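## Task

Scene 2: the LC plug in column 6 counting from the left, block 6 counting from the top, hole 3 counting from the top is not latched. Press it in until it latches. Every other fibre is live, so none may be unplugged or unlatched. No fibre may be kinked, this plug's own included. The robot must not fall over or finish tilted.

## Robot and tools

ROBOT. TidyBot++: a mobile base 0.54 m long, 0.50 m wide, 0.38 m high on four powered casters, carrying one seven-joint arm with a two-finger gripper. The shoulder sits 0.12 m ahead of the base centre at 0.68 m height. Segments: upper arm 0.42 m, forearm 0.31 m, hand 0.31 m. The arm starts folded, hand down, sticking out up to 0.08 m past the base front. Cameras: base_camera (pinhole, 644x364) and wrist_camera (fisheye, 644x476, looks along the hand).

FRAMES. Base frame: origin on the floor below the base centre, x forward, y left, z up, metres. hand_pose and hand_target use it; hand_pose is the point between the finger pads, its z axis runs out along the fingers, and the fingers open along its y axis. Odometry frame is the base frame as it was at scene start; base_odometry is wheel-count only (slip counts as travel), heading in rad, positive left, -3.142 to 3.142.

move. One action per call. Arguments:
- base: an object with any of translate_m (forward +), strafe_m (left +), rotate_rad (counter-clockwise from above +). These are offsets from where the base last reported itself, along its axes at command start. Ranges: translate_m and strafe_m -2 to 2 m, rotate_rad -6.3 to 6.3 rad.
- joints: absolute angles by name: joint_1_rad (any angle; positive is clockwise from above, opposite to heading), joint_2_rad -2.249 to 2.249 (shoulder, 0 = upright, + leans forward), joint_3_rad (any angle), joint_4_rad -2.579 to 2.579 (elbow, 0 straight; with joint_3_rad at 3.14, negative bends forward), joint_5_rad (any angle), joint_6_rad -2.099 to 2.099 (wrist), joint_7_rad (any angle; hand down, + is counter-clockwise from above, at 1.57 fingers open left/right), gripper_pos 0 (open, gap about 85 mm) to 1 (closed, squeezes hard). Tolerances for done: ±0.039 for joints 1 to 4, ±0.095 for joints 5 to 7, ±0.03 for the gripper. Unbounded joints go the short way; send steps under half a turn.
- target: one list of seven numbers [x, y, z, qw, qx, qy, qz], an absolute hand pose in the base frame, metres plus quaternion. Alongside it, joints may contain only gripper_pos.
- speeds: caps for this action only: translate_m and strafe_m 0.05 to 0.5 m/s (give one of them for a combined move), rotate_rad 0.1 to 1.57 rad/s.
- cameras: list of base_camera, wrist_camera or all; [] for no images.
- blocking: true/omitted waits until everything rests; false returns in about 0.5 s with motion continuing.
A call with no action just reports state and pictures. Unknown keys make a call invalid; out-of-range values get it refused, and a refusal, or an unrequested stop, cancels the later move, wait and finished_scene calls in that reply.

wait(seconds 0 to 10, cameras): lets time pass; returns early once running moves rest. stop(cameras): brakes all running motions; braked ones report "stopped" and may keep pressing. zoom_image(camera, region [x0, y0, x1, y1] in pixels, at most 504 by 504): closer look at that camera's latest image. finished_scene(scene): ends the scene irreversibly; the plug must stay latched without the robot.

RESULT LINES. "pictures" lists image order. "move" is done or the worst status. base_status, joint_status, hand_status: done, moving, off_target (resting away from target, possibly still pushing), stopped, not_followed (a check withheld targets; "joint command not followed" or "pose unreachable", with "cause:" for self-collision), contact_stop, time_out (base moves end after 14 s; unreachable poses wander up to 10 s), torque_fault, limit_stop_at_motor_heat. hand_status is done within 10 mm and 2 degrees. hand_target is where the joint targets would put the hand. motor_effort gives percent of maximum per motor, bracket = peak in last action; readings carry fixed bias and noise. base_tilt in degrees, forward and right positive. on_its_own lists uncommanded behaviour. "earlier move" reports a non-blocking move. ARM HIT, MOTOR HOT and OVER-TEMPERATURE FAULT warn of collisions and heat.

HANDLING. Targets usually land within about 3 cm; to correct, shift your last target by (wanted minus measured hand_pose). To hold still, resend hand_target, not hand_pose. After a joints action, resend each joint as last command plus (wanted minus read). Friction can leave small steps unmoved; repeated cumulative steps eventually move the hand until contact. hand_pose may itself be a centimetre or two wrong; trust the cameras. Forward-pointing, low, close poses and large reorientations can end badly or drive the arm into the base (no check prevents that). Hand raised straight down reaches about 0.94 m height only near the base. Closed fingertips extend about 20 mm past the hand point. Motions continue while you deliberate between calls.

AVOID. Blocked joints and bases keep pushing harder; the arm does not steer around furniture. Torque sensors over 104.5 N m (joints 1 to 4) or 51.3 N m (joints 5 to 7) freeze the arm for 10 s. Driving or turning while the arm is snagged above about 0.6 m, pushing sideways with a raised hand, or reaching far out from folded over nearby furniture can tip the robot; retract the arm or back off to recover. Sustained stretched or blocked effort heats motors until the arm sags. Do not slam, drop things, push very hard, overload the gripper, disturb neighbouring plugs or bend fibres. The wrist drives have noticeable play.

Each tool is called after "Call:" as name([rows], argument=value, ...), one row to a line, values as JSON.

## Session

Call:
move(joints={"joint_6_rad": 0.6, "joint_7_rad": 1.65})

Call:
zoom_image(camera="wrist_camera", region=[260, 100, 500, 340])

Scene clock: 2.03 s.
move: done
base_odometry: x=+0.000 y=+0.000 heading=+0.000
base_tilt: forward=+0.0 right=+0.2
base_status: not commanded
joint_positions: joint_1_rad=-0.010 joint_2_rad=-0.377 joint_3_rad=+3.164 joint_4_rad=-2.518 joint_5_rad=-0.015 joint_6_rad=+0.544 joint_7_rad=+1.598 gripper_pos=+0.000
joint_status: all done
motor_effort: joint_1_rad=+0(0) joint_2_rad=-6(7) joint_3_rad=+0(1) joint_4_rad=+21(22) joint_5_rad=+0(0) joint_6_rad=+9(10) joint_7_rad=+1(2)
hand_pose: x=+0.5403 y=-0.0075 z=+0.8952 quat_wxyz=(+0.009, +0.716, -0.004, +0.698) (m; base frame)
hand_target: x=+0.5405 y=-0.0078 z=+0.9136 quat_wxyz=(+0.028, +0.696, +0.013, +0.717) (m; base frame)
hand_status: not commanded
pictures: base_camera, wrist_camera

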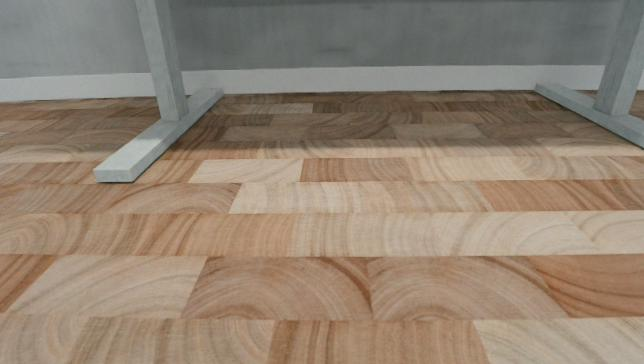

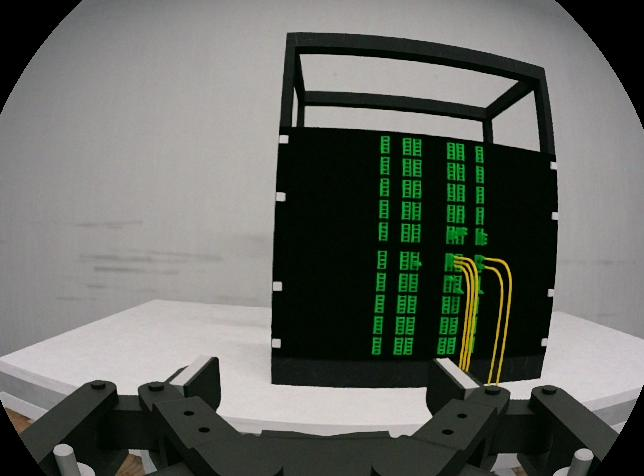

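Scaled by 2.100.

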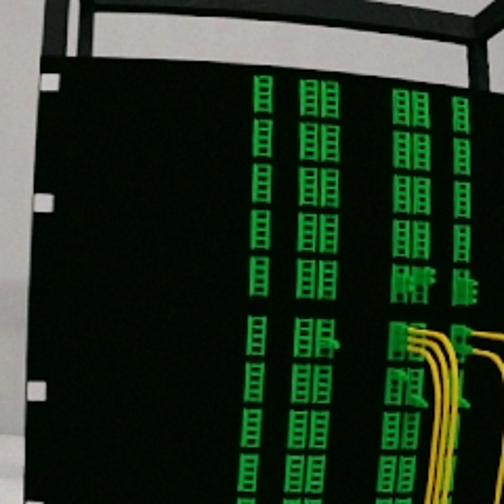

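Call:
move(base={"translate_m": 0.19, "strafe_m": -0.217, "rotate_rad": -0.068}, speeds={"translate_m": 0.25}, joints={"joint_1_rad": -0.045, "joint_4_rad": -2.47, "joint_6_rad": 0.562, "joint_7_rad": 1.5, "gripper_pos": 0.88}, cameras=["wrist_camera"])

Call:
zoom_image(camera="wrist_camera", region=[250, 240, 390, 380])

Scene clock: 143.13 s.
move: done
base_odometry: x=+0.190 y=-0.217 heading=-0.068
base_tilt: forward=+0.0 right=+0.2
base_status: done
joint_positions: joint_1_rad=-0.030 joint_2_rad=-0.377 joint_3_rad=+3.164 joint_4_rad=-2.488 joint_5_rad=-0.015 joint_6_rad=+0.545 joint_7_rad=+1.519 gripper_pos=+0.880
joint_status: all done
motor_effort: joint_1_rad=+0(1) joint_2_rad=-7(9) joint_3_rad=+0(3) joint_4_rad=+22(24) joint_5_rad=+0(1) joint_6_rad=+9(10) joint_7_rad=+1(2)
hand_pose: x=+0.5453 y=+0.0011 z=+0.9124 quat_wxyz=(-0.027, +0.705, -0.025, +0.708) (m; base frame)
hand_target: x=+0.5479 y=+0.0073 z=+0.9285 quat_wxyz=(-0.039, +0.693, -0.026, +0.720) (m; base frame)
hand_status: not commanded
pictures: wrist_camera

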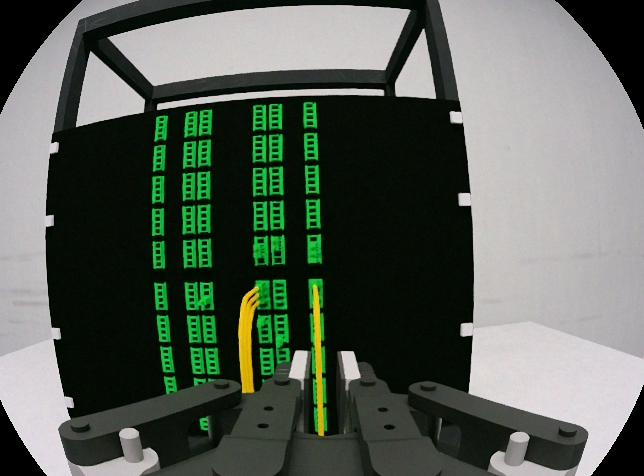

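Scaled by 3.600.

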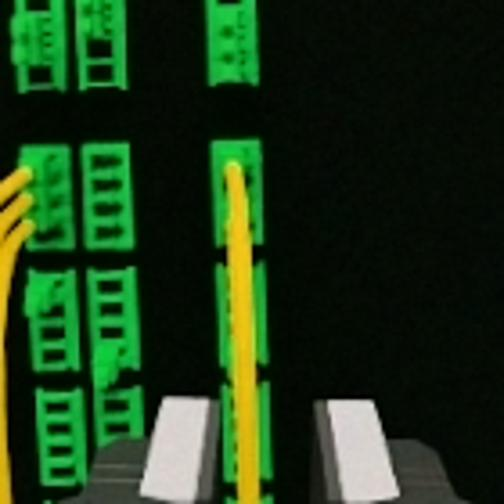

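Call:
move(base={"strafe_m": -0.0085, "rotate_rad": 0.02}, joints={"joint_4_rad": -2.432, "joint_6_rad": 0.45, "joint_7_rad": 1.622}, cameras=[])

Call:
move(joints={"joint_6_rad": 0.556}, cameras=["wrist_camera"])

Call:
zoom_image(camera="wrist_camera", region=[250, 240, 390, 380])

Scene clock: 175.13 s.
move: done
base_odometry: x=+0.190 y=-0.226 heading=-0.048
base_tilt: forward=+0.0 right=+0.2
base_status: done
joint_positions: joint_1_rad=-0.030 joint_2_rad=-0.377 joint_3_rad=+3.164 joint_4_rad=-2.452 joint_5_rad=-0.015 joint_6_rad=+0.473 joint_7_rad=+1.596 gripper_pos=+0.880
joint_status: all done
motor_effort: joint_1_rad=+0(1) joint_2_rad=-7(9) joint_3_rad=+0(2) joint_4_rad=+22(23) joint_5_rad=+0(1) joint_6_rad=+9(10) joint_7_rad=+1(2)
hand_pose: x=+0.5509 y=+0.0016 z=+0.9113 quat_wxyz=(+0.000, +0.718, +0.003, +0.696) (m; base frame)
hand_target: x=+0.5537 y=+0.0080 z=+0.9159 quat_wxyz=(+0.004, +0.719, +0.017, +0.695) (m; base frame)
hand_status: not commanded
pictures: none
No camera images: "cameras" was empty.

Scene clock: 175.80 s.
move: done
base_odometry: x=+0.190 y=-0.226 heading=-0.048
base_tilt: forward=+0.0 right=+0.2
base_status: not commanded
joint_positions: joint_1_rad=-0.030 joint_2_rad=-0.377 joint_3_rad=+3.164 joint_4_rad=-2.447 joint_5_rad=-0.015 joint_6_rad=+0.549 joint_7_rad=+1.596 gripper_pos=+0.880
joint_status: all done
motor_effort: joint_1_rad=+0(0) joint_2_rad=-7(8) joint_3_rad=+0(1) joint_4_rad=+21(24) joint_5_rad=+0(0) joint_6_rad=+9(11) joint_7_rad=+1(1)
hand_pose: x=+0.5513 y=+0.0010 z=+0.9376 quat_wxyz=(+0.001, +0.690, +0.002, +0.724) (m; base frame)
hand_target: x=+0.5532 y=+0.0072 z=+0.9489 quat_wxyz=(+0.005, +0.681, +0.016, +0.732) (m; base frame)
hand_status: not commanded
pictures: wrist_camera

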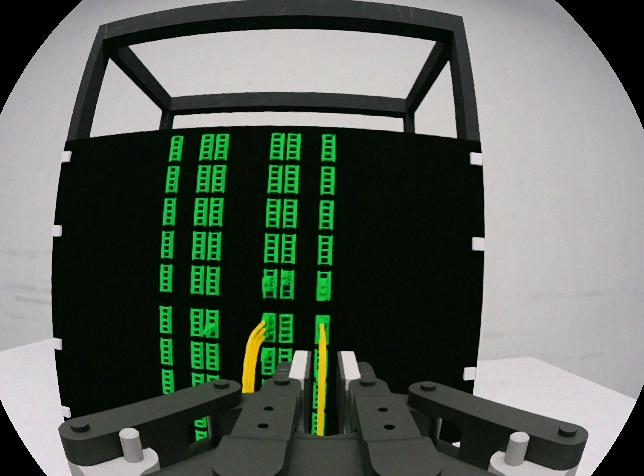

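Scaled by 3.600.

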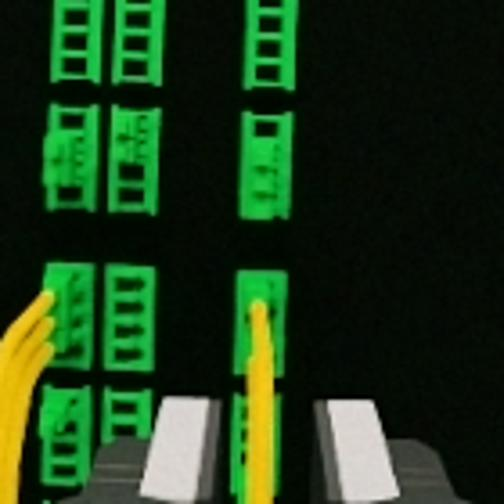

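Call:
move(base={"translate_m": 0.05}, speeds={"translate_m": 0.1}, joints={"joint_6_rad": 0.475, "joint_7_rad": 1.545}, cameras=["wrist_camera"])

Call:
zoom_image(camera="wrist_camera", region=[250, 250, 390, 390])

Scene clock: 193.30 s.
move: done
base_odometry: x=+0.240 y=-0.228 heading=-0.048
base_tilt: forward=+0.0 right=+0.2
base_status: done
joint_positions: joint_1_rad=-0.030 joint_2_rad=-0.377 joint_3_rad=+3.164 joint_4_rad=-2.447 joint_5_rad=-0.015 joint_6_rad=+0.486 joint_7_rad=+1.550 gripper_pos=+0.880
joint_status: all done
motor_effort: joint_1_rad=+0(1) joint_2_rad=-7(10) joint_3_rad=+0(1) joint_4_rad=+22(24) joint_5_rad=+0(0) joint_6_rad=+9(10) joint_7_rad=+1(2)
hand_pose: x=+0.5516 y=+0.0015 z=+0.9183 quat_wxyz=(-0.016, +0.712, -0.014, +0.702) (m; base frame)
hand_target: x=+0.5539 y=+0.0078 z=+0.9237 quat_wxyz=(-0.023, +0.711, -0.011, +0.703) (m; base frame)
hand_status: not commanded
pictures: wrist_camera

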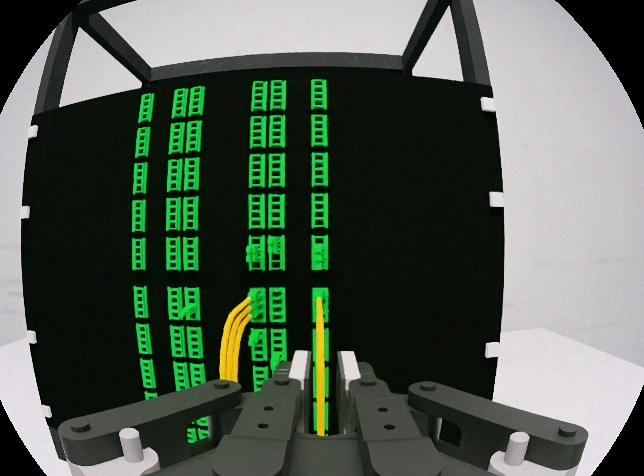

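Scaled by 3.600.

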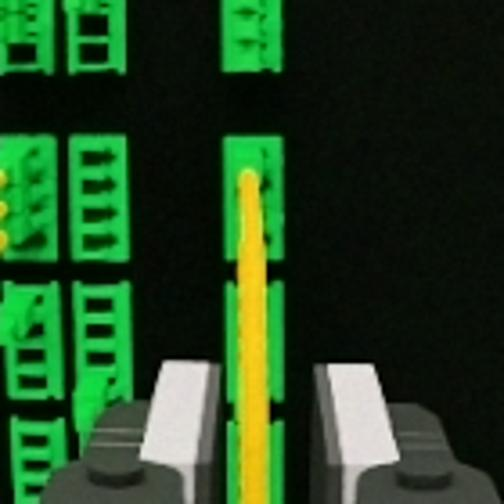

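Call:
move(base={"translate_m": 0.03}, speeds={"translate_m": 0.1}, joints={"joint_6_rad": 0.51}, cameras=["wrist_camera"])

Call:
zoom_image(camera="wrist_camera", region=[250, 250, 390, 390])

Scene clock: 214.50 s.
move: done
base_odometry: x=+0.270 y=-0.230 heading=-0.048
base_tilt: forward=+0.0 right=+0.2
base_status: done
joint_positions: joint_1_rad=-0.030 joint_2_rad=-0.375 joint_3_rad=+3.164 joint_4_rad=-2.447 joint_5_rad=-0.015 joint_6_rad=+0.499 joint_7_rad=+1.550 gripper_pos=+0.880
joint_status: all done
motor_effort: joint_1_rad=+0(0) joint_2_rad=-7(9) joint_3_rad=+0(1) joint_4_rad=+22(23) joint_5_rad=+0(0) joint_6_rad=+9(9) joint_7_rad=+1(1)
hand_pose: x=+0.5520 y=+0.0014 z=+0.9218 quat_wxyz=(-0.016, +0.708, -0.014, +0.706) (m; base frame)
hand_target: x=+0.5538 y=+0.0076 z=+0.9345 quat_wxyz=(-0.023, +0.698, -0.011, +0.716) (m; base frame)
hand_status: not commanded
pictures: wrist_camera

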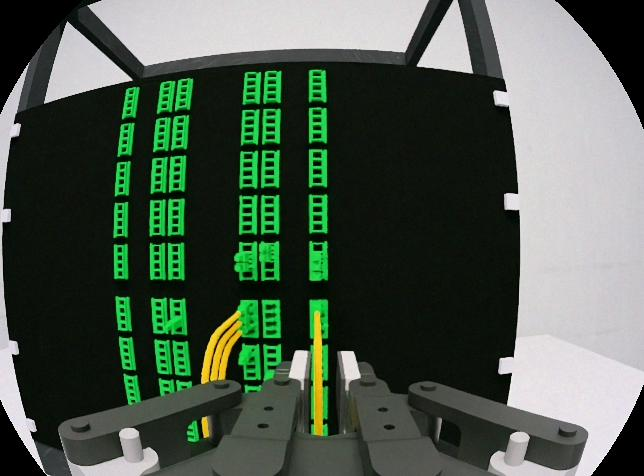

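Scaled by 3.600.

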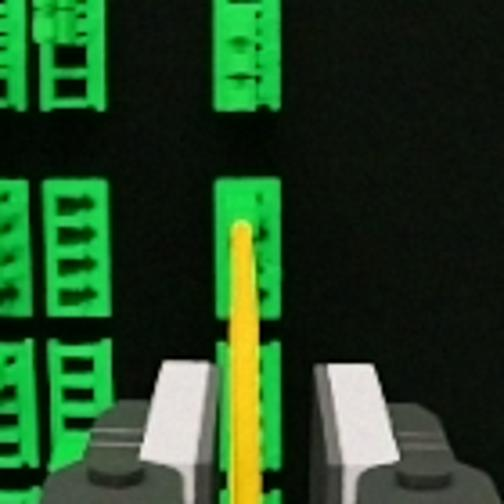

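Call:
move(base={"translate_m": 0.03, "strafe_m": 0.005}, speeds={"translate_m": 0.1}, joints={"joint_6_rad": 0.478}, cameras=["wrist_camera"])

Call:
zoom_image(camera="wrist_camera", region=[270, 300, 370, 400])

Scene clock: 239.47 s.
move: done
base_odometry: x=+0.301 y=-0.227 heading=-0.048
base_tilt: forward=+0.0 right=+0.2
base_status: done
joint_positions: joint_1_rad=-0.030 joint_2_rad=-0.375 joint_3_rad=+3.164 joint_4_rad=-2.447 joint_5_rad=-0.015 joint_6_rad=+0.486 joint_7_rad=+1.550 gripper_pos=+0.880
joint_status: all done
motor_effort: joint_1_rad=+0(1) joint_2_rad=-8(9) joint_3_rad=+0(1) joint_4_rad=+22(23) joint_5_rad=+0(0) joint_6_rad=+9(10) joint_7_rad=+1(1)
hand_pose: x=+0.5521 y=+0.0015 z=+0.9177 quat_wxyz=(-0.016, +0.712, -0.014, +0.702) (m; base frame)
hand_target: x=+0.5539 y=+0.0078 z=+0.9246 quat_wxyz=(-0.023, +0.709, -0.011, +0.704) (m; base frame)
hand_status: not commanded
pictures: wrist_camera

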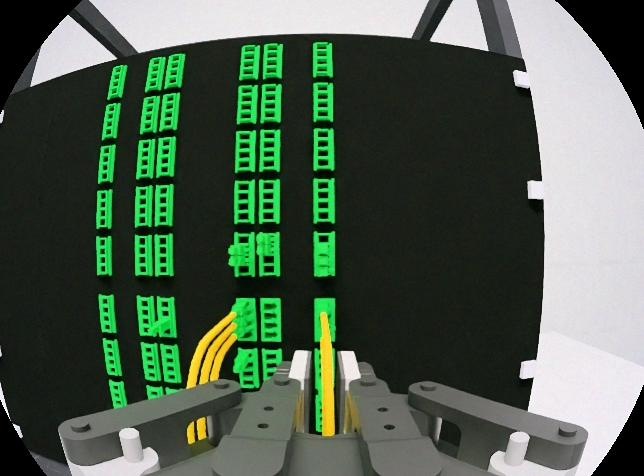

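Scaled by 5.040.

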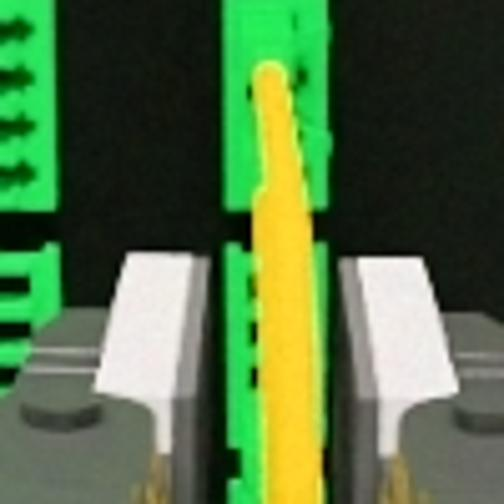

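Call:
move(base={"translate_m": 0.018, "strafe_m": 0.0007}, speeds={"translate_m": 0.1}, joints={"gripper_pos": 0.92}, cameras=["wrist_camera"])

Call:
zoom_image(camera="wrist_camera", region=[285, 310, 365, 390])

Scene clock: 275.57 s.
move: done
base_odometry: x=+0.319 y=-0.227 heading=-0.048
base_tilt: forward=+0.0 right=+0.2
base_status: done
joint_positions: joint_1_rad=-0.030 joint_2_rad=-0.373 joint_3_rad=+3.164 joint_4_rad=-2.447 joint_5_rad=-0.015 joint_6_rad=+0.486 joint_7_rad=+1.550 gripper_pos=+0.920
joint_status: all done
motor_effort: joint_1_rad=+0(1) joint_2_rad=-7(10) joint_3_rad=+1(1) joint_4_rad=+21(23) joint_5_rad=+0(0) joint_6_rad=+9(10) joint_7_rad=+1(1)
hand_pose: x=+0.5527 y=+0.0015 z=+0.9168 quat_wxyz=(-0.016, +0.713, -0.014, +0.701) (m; base frame)
hand_target: x=+0.5539 y=+0.0078 z=+0.9246 quat_wxyz=(-0.023, +0.709, -0.011, +0.704) (m; base frame)
hand_status: not commanded
pictures: wrist_camera

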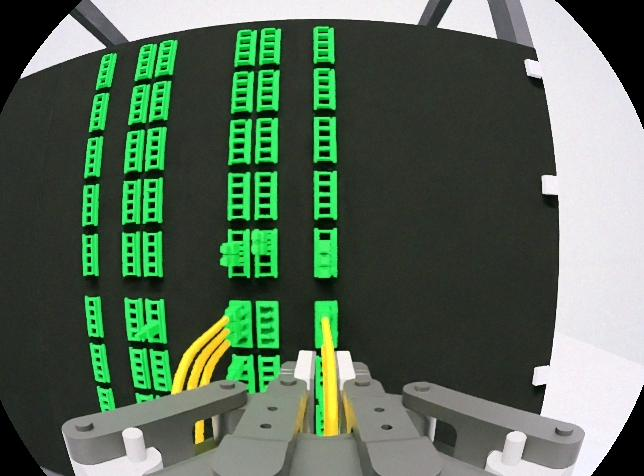

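Scaled by 6.300.

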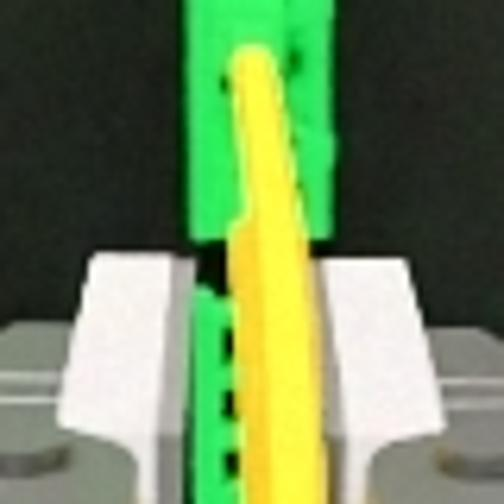

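Call:
move(joints={"gripper_pos": 0.955}, cameras=[])

Call:
move(base={"translate_m": 0.01, "strafe_m": 0.0005}, speeds={"translate_m": 0.05}, cameras=["wrist_camera"])

Call:
zoom_image(camera="wrist_camera", region=[285, 310, 365, 390])

Scene clock: 293.20 s.
move: done
base_odometry: x=+0.319 y=-0.227 heading=-0.048
base_tilt: forward=+0.0 right=+0.2
base_status: not commanded
joint_positions: joint_1_rad=-0.030 joint_2_rad=-0.373 joint_3_rad=+3.164 joint_4_rad=-2.447 joint_5_rad=-0.015 joint_6_rad=+0.486 joint_7_rad=+1.550 gripper_pos=+0.955
joint_status: all done
motor_effort: joint_1_rad=+0(1) joint_2_rad=-7(7) joint_3_rad=+0(1) joint_4_rad=+21(22) joint_5_rad=+0(0) joint_6_rad=+9(9) joint_7_rad=+1(1)
hand_pose: x=+0.5527 y=+0.0015 z=+0.9168 quat_wxyz=(-0.016, +0.713, -0.014, +0.701) (m; base frame)
hand_target: x=+0.5539 y=+0.0078 z=+0.9246 quat_wxyz=(-0.023, +0.709, -0.011, +0.704) (m; base frame)
hand_status: not commanded
pictures: none
No camera images: "cameras" was empty.

Scene clock: 293.83 s.
move: done
base_odometry: x=+0.329 y=-0.226 heading=-0.048
base_tilt: forward=+0.0 right=+0.2
base_status: done
joint_positions: joint_1_rad=-0.030 joint_2_rad=-0.372 joint_3_rad=+3.164 joint_4_rad=-2.447 joint_5_rad=-0.015 joint_6_rad=+0.486 joint_7_rad=+1.550 gripper_pos=+0.955
joint_status: not commanded
motor_effort: joint_1_rad=+0(0) joint_2_rad=-7(10) joint_3_rad=+0(1) joint_4_rad=+22(23) joint_5_rad=+0(0) joint_6_rad=+9(9) joint_7_rad=+1(1)
hand_pose: x=+0.5527 y=+0.0015 z=+0.9166 quat_wxyz=(-0.016, +0.713, -0.014, +0.701) (m; base frame)
hand_target: x=+0.5539 y=+0.0078 z=+0.9246 quat_wxyz=(-0.023, +0.709, -0.011, +0.704) (m; base frame)
hand_status: not commanded
pictures: wrist_camera

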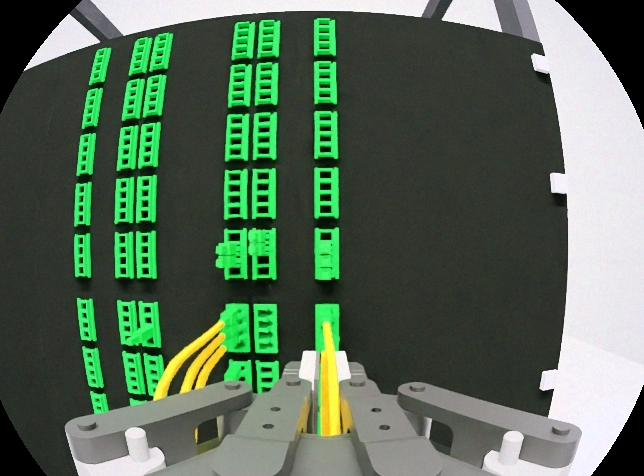

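Scaled by 6.300.

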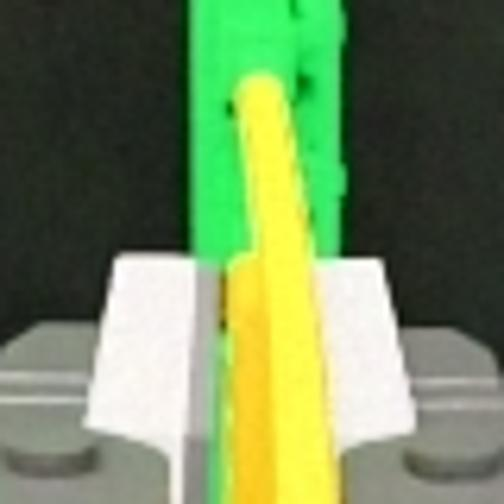

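Call:
move(base={"translate_m": 0.009, "strafe_m": 0.0004}, speeds={"translate_m": 0.05}, cameras=["wrist_camera"])

Call:
zoom_image(camera="wrist_camera", region=[285, 310, 365, 390])

Scene clock: 311.00 s.
move: done
base_odometry: x=+0.338 y=-0.226 heading=-0.048
base_tilt: forward=+0.0 right=+0.2
base_status: done
joint_positions: joint_1_rad=-0.030 joint_2_rad=-0.373 joint_3_rad=+3.164 joint_4_rad=-2.447 joint_5_rad=-0.015 joint_6_rad=+0.486 joint_7_rad=+1.550 gripper_pos=+0.955
joint_status: not commanded
motor_effort: joint_1_rad=+0(1) joint_2_rad=-7(9) joint_3_rad=+0(1) joint_4_rad=+21(23) joint_5_rad=+0(0) joint_6_rad=+9(9) joint_7_rad=+1(1)
hand_pose: x=+0.5527 y=+0.0015 z=+0.9167 quat_wxyz=(-0.016, +0.713, -0.014, +0.701) (m; base frame)
hand_target: x=+0.5539 y=+0.0078 z=+0.9246 quat_wxyz=(-0.023, +0.709, -0.011, +0.704) (m; base frame)
hand_status: not commanded
pictures: wrist_camera

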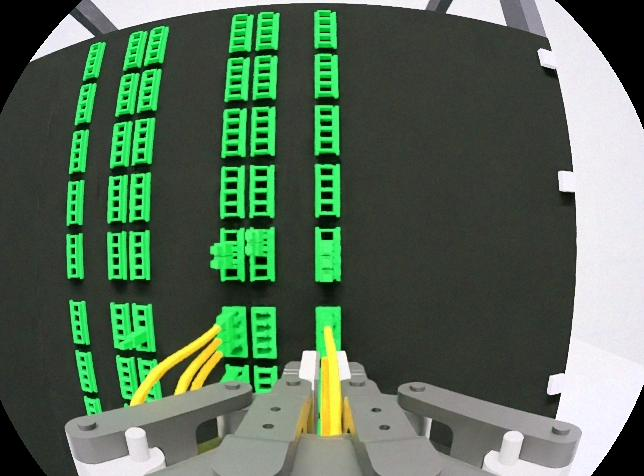

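Scaled by 6.300.

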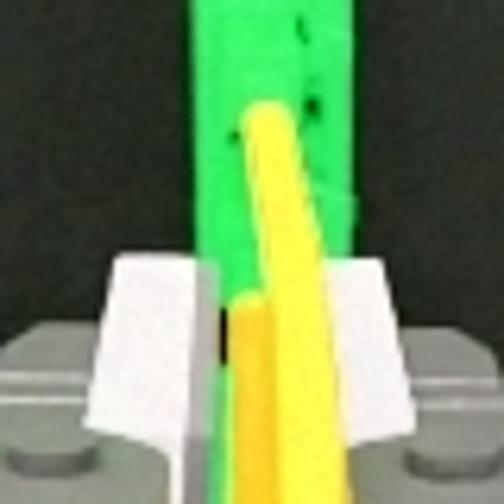

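Call:
move(joints={"gripper_pos": 0.962}, cameras=[])

Call:
move(base={"translate_m": 0.008, "strafe_m": 0.0003}, speeds={"translate_m": 0.05}, cameras=["wrist_camera"])

Call:
zoom_image(camera="wrist_camera", region=[285, 320, 365, 400])

Scene clock: 323.30 s.
move: done
base_odometry: x=+0.338 y=-0.226 heading=-0.048
base_tilt: forward=+0.0 right=+0.2
base_status: not commanded
joint_positions: joint_1_rad=-0.030 joint_2_rad=-0.373 joint_3_rad=+3.164 joint_4_rad=-2.447 joint_5_rad=-0.015 joint_6_rad=+0.486 joint_7_rad=+1.550 gripper_pos=+0.962
joint_status: all done
motor_effort: joint_1_rad=-2(2) joint_2_rad=-7(7) joint_3_rad=-1(1) joint_4_rad=+22(22) joint_5_rad=+1(1) joint_6_rad=+9(9) joint_7_rad=+1(1)
hand_pose: x=+0.5527 y=+0.0015 z=+0.9167 quat_wxyz=(-0.016, +0.713, -0.014, +0.701) (m; base frame)
hand_target: x=+0.5539 y=+0.0078 z=+0.9246 quat_wxyz=(-0.023, +0.709, -0.011, +0.704) (m; base frame)
hand_status: not commanded
pictures: none
No camera images: "cameras" was empty.

Scene clock: 323.90 s.
move: done
base_odometry: x=+0.346 y=-0.226 heading=-0.048
base_tilt: forward=+0.0 right=+0.2
base_status: done
joint_positions: joint_1_rad=-0.030 joint_2_rad=-0.373 joint_3_rad=+3.164 joint_4_rad=-2.447 joint_5_rad=-0.015 joint_6_rad=+0.486 joint_7_rad=+1.550 gripper_pos=+0.962
joint_status: not commanded
motor_effort: joint_1_rad=-2(3) joint_2_rad=-7(9) joint_3_rad=-2(2) joint_4_rad=+21(23) joint_5_rad=+1(1) joint_6_rad=+9(10) joint_7_rad=+1(1)
hand_pose: x=+0.5525 y=+0.0015 z=+0.9170 quat_wxyz=(-0.016, +0.713, -0.014, +0.701) (m; base frame)
hand_target: x=+0.5539 y=+0.0078 z=+0.9246 quat_wxyz=(-0.023, +0.709, -0.011, +0.704) (m; base frame)
hand_status: not commanded
pictures: wrist_camera

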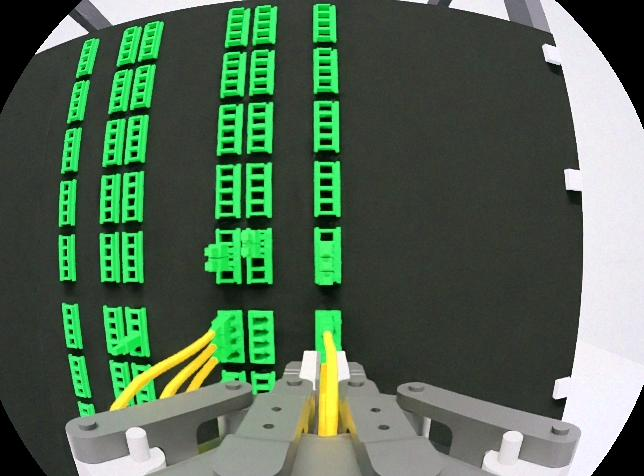

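Scaled by 6.300.

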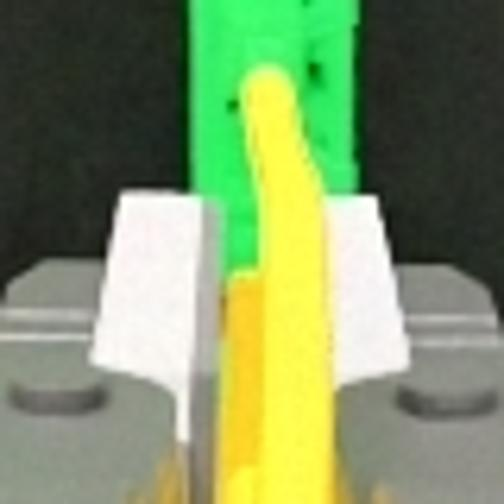

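Call:
move(base={"translate_m": 0.005, "strafe_m": 0.0002}, speeds={"translate_m": 0.05}, cameras=["wrist_camera"])

Call:
zoom_image(camera="wrist_camera", region=[285, 320, 365, 400])

Scene clock: 338.23 s.
move: done
base_odometry: x=+0.351 y=-0.226 heading=-0.048
base_tilt: forward=+0.0 right=+0.2
base_status: done
joint_positions: joint_1_rad=-0.030 joint_2_rad=-0.374 joint_3_rad=+3.164 joint_4_rad=-2.447 joint_5_rad=-0.015 joint_6_rad=+0.486 joint_7_rad=+1.550 gripper_pos=+0.962
joint_status: not commanded
motor_effort: joint_1_rad=-2(3) joint_2_rad=-7(9) joint_3_rad=-2(2) joint_4_rad=+22(24) joint_5_rad=+1(1) joint_6_rad=+9(10) joint_7_rad=+1(1)
hand_pose: x=+0.5523 y=+0.0015 z=+0.9174 quat_wxyz=(-0.016, +0.712, -0.014, +0.701) (m; base frame)
hand_target: x=+0.5539 y=+0.0078 z=+0.9246 quat_wxyz=(-0.023, +0.709, -0.011, +0.704) (m; base frame)
hand_status: not commanded
pictures: wrist_camera

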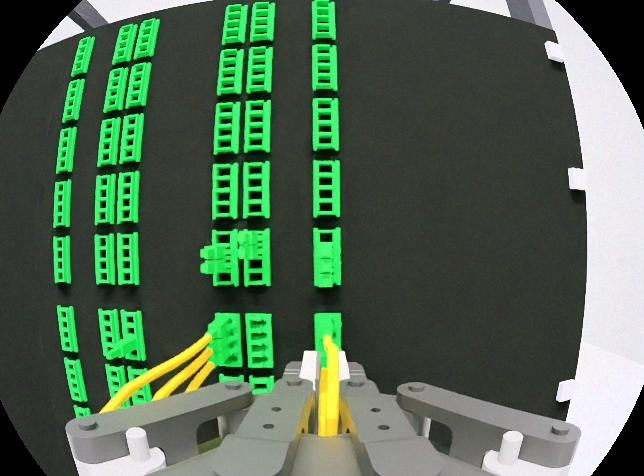

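Scaled by 6.300.

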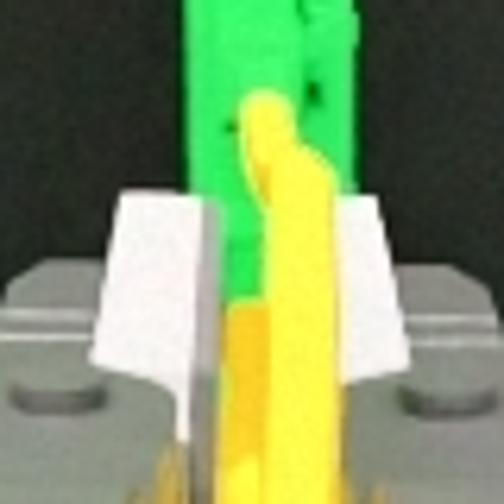

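Call:
move(base={"translate_m": 0.005, "strafe_m": 0.0002}, speeds={"translate_m": 0.05}, cameras=["wrist_camera"])

Call:
zoom_image(camera="wrist_camera", region=[285, 320, 365, 400])

Scene clock: 350.70 s.
move: done
base_odometry: x=+0.356 y=-0.226 heading=-0.048
base_tilt: forward=+0.0 right=+0.2
base_status: done
joint_positions: joint_1_rad=-0.030 joint_2_rad=-0.383 joint_3_rad=+3.164 joint_4_rad=-2.452 joint_5_rad=-0.015 joint_6_rad=+0.486 joint_7_rad=+1.550 gripper_pos=+0.962
joint_status: not commanded
motor_effort: joint_1_rad=-2(3) joint_2_rad=-5(8) joint_3_rad=-2(2) joint_4_rad=+24(27) joint_5_rad=+1(1) joint_6_rad=+9(11) joint_7_rad=+1(1)
hand_pose: x=+0.5496 y=+0.0014 z=+0.9182 quat_wxyz=(-0.016, +0.711, -0.014, +0.703) (m; base frame)
hand_target: x=+0.5539 y=+0.0078 z=+0.9246 quat_wxyz=(-0.023, +0.709, -0.011, +0.704) (m; base frame)
hand_status: not commanded
pictures: wrist_camera

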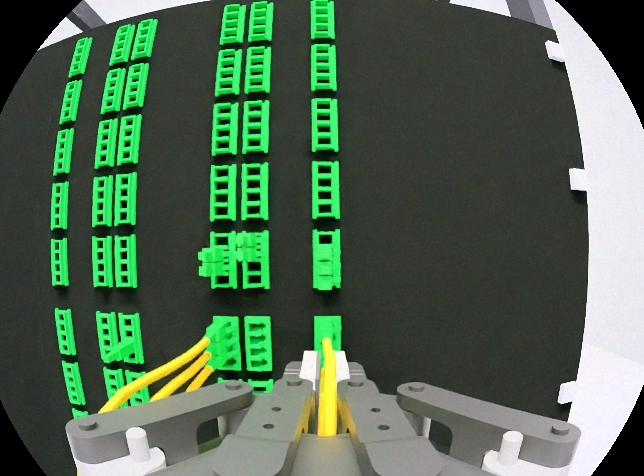

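Scaled by 6.300.

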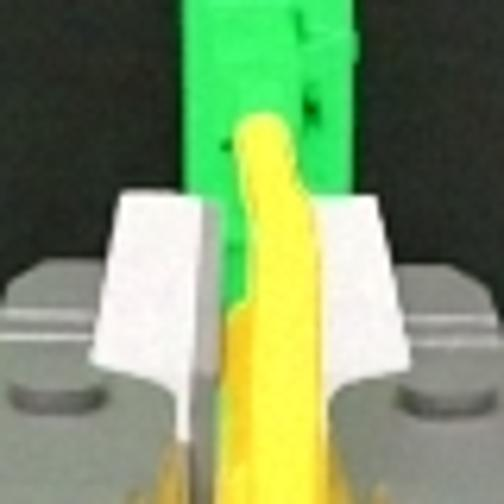

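Call:
move(base={"translate_m": 0.006}, speeds={"translate_m": 0.05}, cameras=["wrist_camera"])

Call:
zoom_image(camera="wrist_camera", region=[285, 320, 365, 400])

Scene clock: 358.73 s.
move: done
base_odometry: x=+0.362 y=-0.226 heading=-0.048
base_tilt: forward=+0.0 right=+0.2
base_status: done
joint_positions: joint_1_rad=-0.030 joint_2_rad=-0.393 joint_3_rad=+3.164 joint_4_rad=-2.460 joint_5_rad=-0.015 joint_6_rad=+0.486 joint_7_rad=+1.550 gripper_pos=+0.962
joint_status: not commanded
motor_effort: joint_1_rad=-3(4) joint_2_rad=-4(7) joint_3_rad=-3(3) joint_4_rad=+25(29) joint_5_rad=+2(2) joint_6_rad=+10(11) joint_7_rad=+1(1)
hand_pose: x=+0.5458 y=+0.0014 z=+0.9179 quat_wxyz=(-0.016, +0.710, -0.014, +0.703) (m; base frame)
hand_target: x=+0.5539 y=+0.0078 z=+0.9246 quat_wxyz=(-0.023, +0.709, -0.011, +0.704) (m; base frame)
hand_status: not commanded
pictures: wrist_camera

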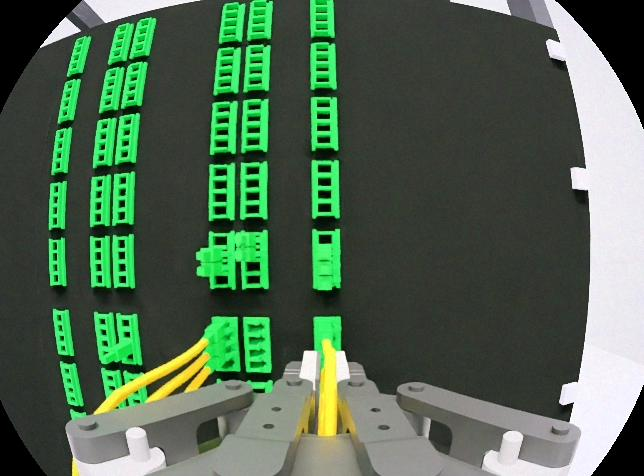

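Scaled by 6.300.

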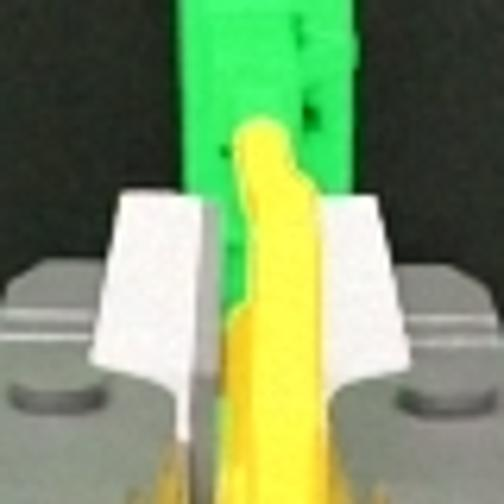

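Call:
move(base={"translate_m": 0.007}, speeds={"translate_m": 0.05}, cameras=["wrist_camera"])

Call:
zoom_image(camera="wrist_camera", region=[285, 320, 365, 400])

Scene clock: 364.47 s.
move: done
base_odometry: x=+0.369 y=-0.226 heading=-0.048
base_tilt: forward=+0.0 right=+0.2
base_status: done
joint_positions: joint_1_rad=-0.030 joint_2_rad=-0.408 joint_3_rad=+3.164 joint_4_rad=-2.471 joint_5_rad=-0.015 joint_6_rad=+0.486 joint_7_rad=+1.550 gripper_pos=+0.962
joint_status: not commanded
motor_effort: joint_1_rad=-3(4) joint_2_rad=+1(4) joint_3_rad=-3(3) joint_4_rad=+27(31) joint_5_rad=+2(2) joint_6_rad=+9(12) joint_7_rad=+1(1)
hand_pose: x=+0.5406 y=+0.0013 z=+0.9177 quat_wxyz=(-0.016, +0.709, -0.014, +0.705) (m; base frame)
hand_target: x=+0.5539 y=+0.0078 z=+0.9246 quat_wxyz=(-0.023, +0.709, -0.011, +0.704) (m; base frame)
hand_status: not commanded
pictures: wrist_camera

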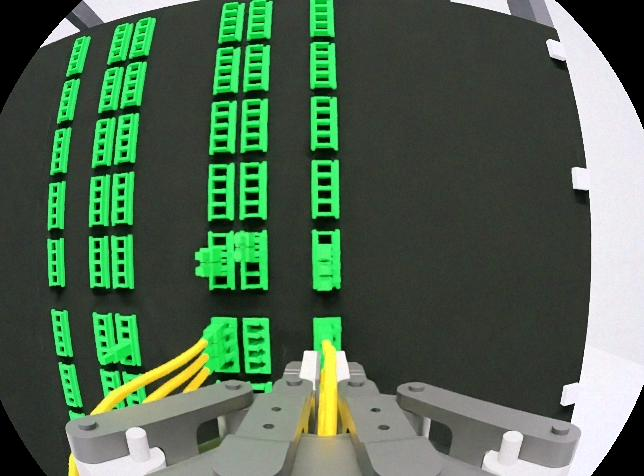

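Scaled by 6.300.

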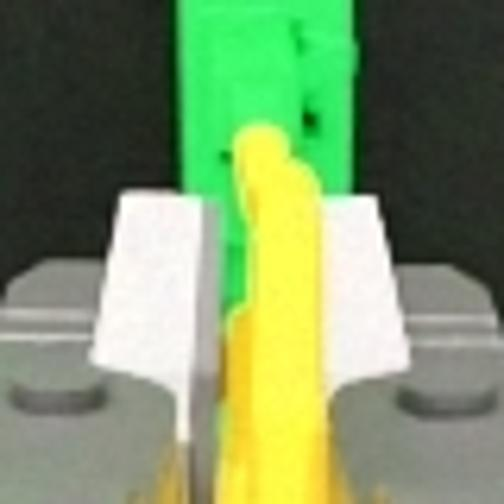

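Call:
move(base={"translate_m": 0.006}, speeds={"translate_m": 0.05}, cameras=["wrist_camera"])

Call:
zoom_image(camera="wrist_camera", region=[285, 320, 365, 400])

Scene clock: 375.53 s.
move: done
base_odometry: x=+0.375 y=-0.227 heading=-0.048
base_tilt: forward=+0.0 right=+0.2
base_status: done
joint_positions: joint_1_rad=-0.030 joint_2_rad=-0.423 joint_3_rad=+3.164 joint_4_rad=-2.482 joint_5_rad=-0.015 joint_6_rad=+0.486 joint_7_rad=+1.550 gripper_pos=+0.962
joint_status: not commanded
motor_effort: joint_1_rad=-3(4) joint_2_rad=+3(10) joint_3_rad=-2(3) joint_4_rad=+29(35) joint_5_rad=+2(2) joint_6_rad=+10(12) joint_7_rad=+1(1)
hand_pose: x=+0.5355 y=+0.0012 z=+0.9175 quat_wxyz=(-0.016, +0.708, -0.014, +0.706) (m; base frame)
hand_target: x=+0.5539 y=+0.0078 z=+0.9246 quat_wxyz=(-0.023, +0.709, -0.011, +0.704) (m; base frame)
hand_status: not commanded
pictures: wrist_camera

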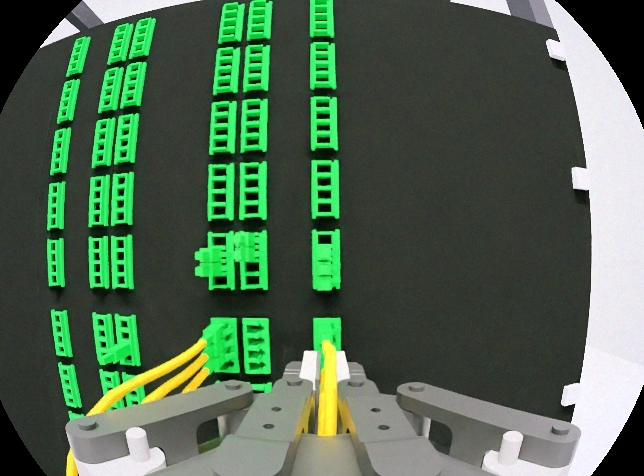

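Scaled by 6.300.

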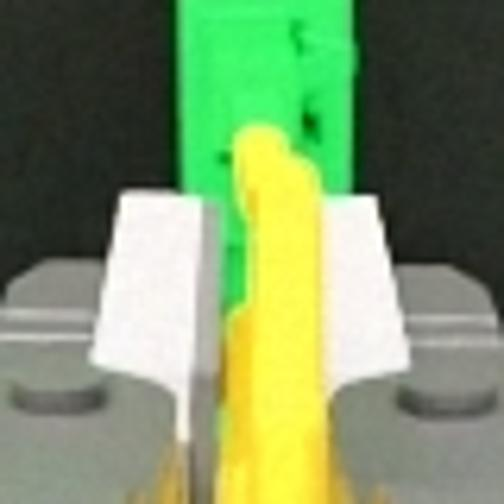

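Call:
move(base={"translate_m": -0.033}, speeds={"translate_m": 0.08}, cameras=["wrist_camera"])

Call:
zoom_image(camera="wrist_camera", region=[285, 310, 365, 390])

Scene clock: 391.17 s.
move: done
base_odometry: x=+0.342 y=-0.225 heading=-0.048
base_tilt: forward=+0.0 right=+0.2
base_status: done
joint_positions: joint_1_rad=-0.030 joint_2_rad=-0.379 joint_3_rad=+3.164 joint_4_rad=-2.447 joint_5_rad=-0.015 joint_6_rad=+0.486 joint_7_rad=+1.550 gripper_pos=+0.962
joint_status: not commanded
motor_effort: joint_1_rad=-1(4) joint_2_rad=-7(10) joint_3_rad=-1(4) joint_4_rad=+23(29) joint_5_rad=+0(2) joint_6_rad=+9(11) joint_7_rad=+1(1)
hand_pose: x=+0.5512 y=+0.0014 z=+0.9190 quat_wxyz=(-0.016, +0.711, -0.014, +0.703) (m; base frame)
hand_target: x=+0.5539 y=+0.0078 z=+0.9246 quat_wxyz=(-0.023, +0.709, -0.011, +0.704) (m; base frame)
hand_status: not commanded
pictures: wrist_camera

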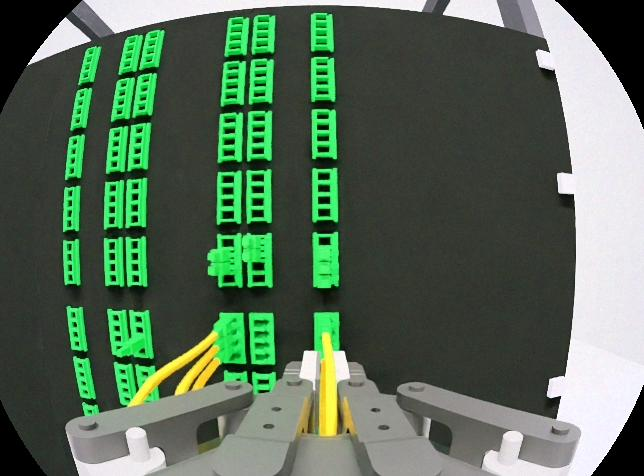

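Scaled by 6.300.

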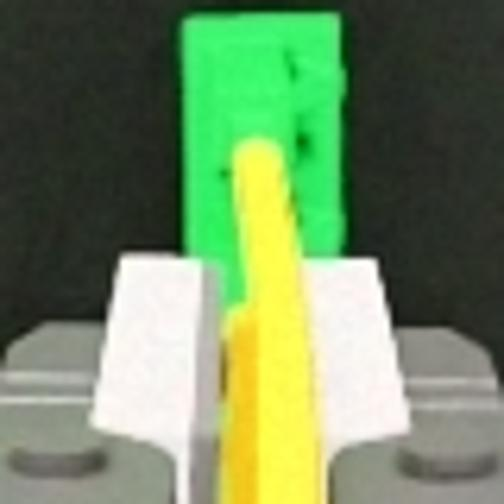

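Call:
finished_scene(scene=2)

The scene is finished: the task was done.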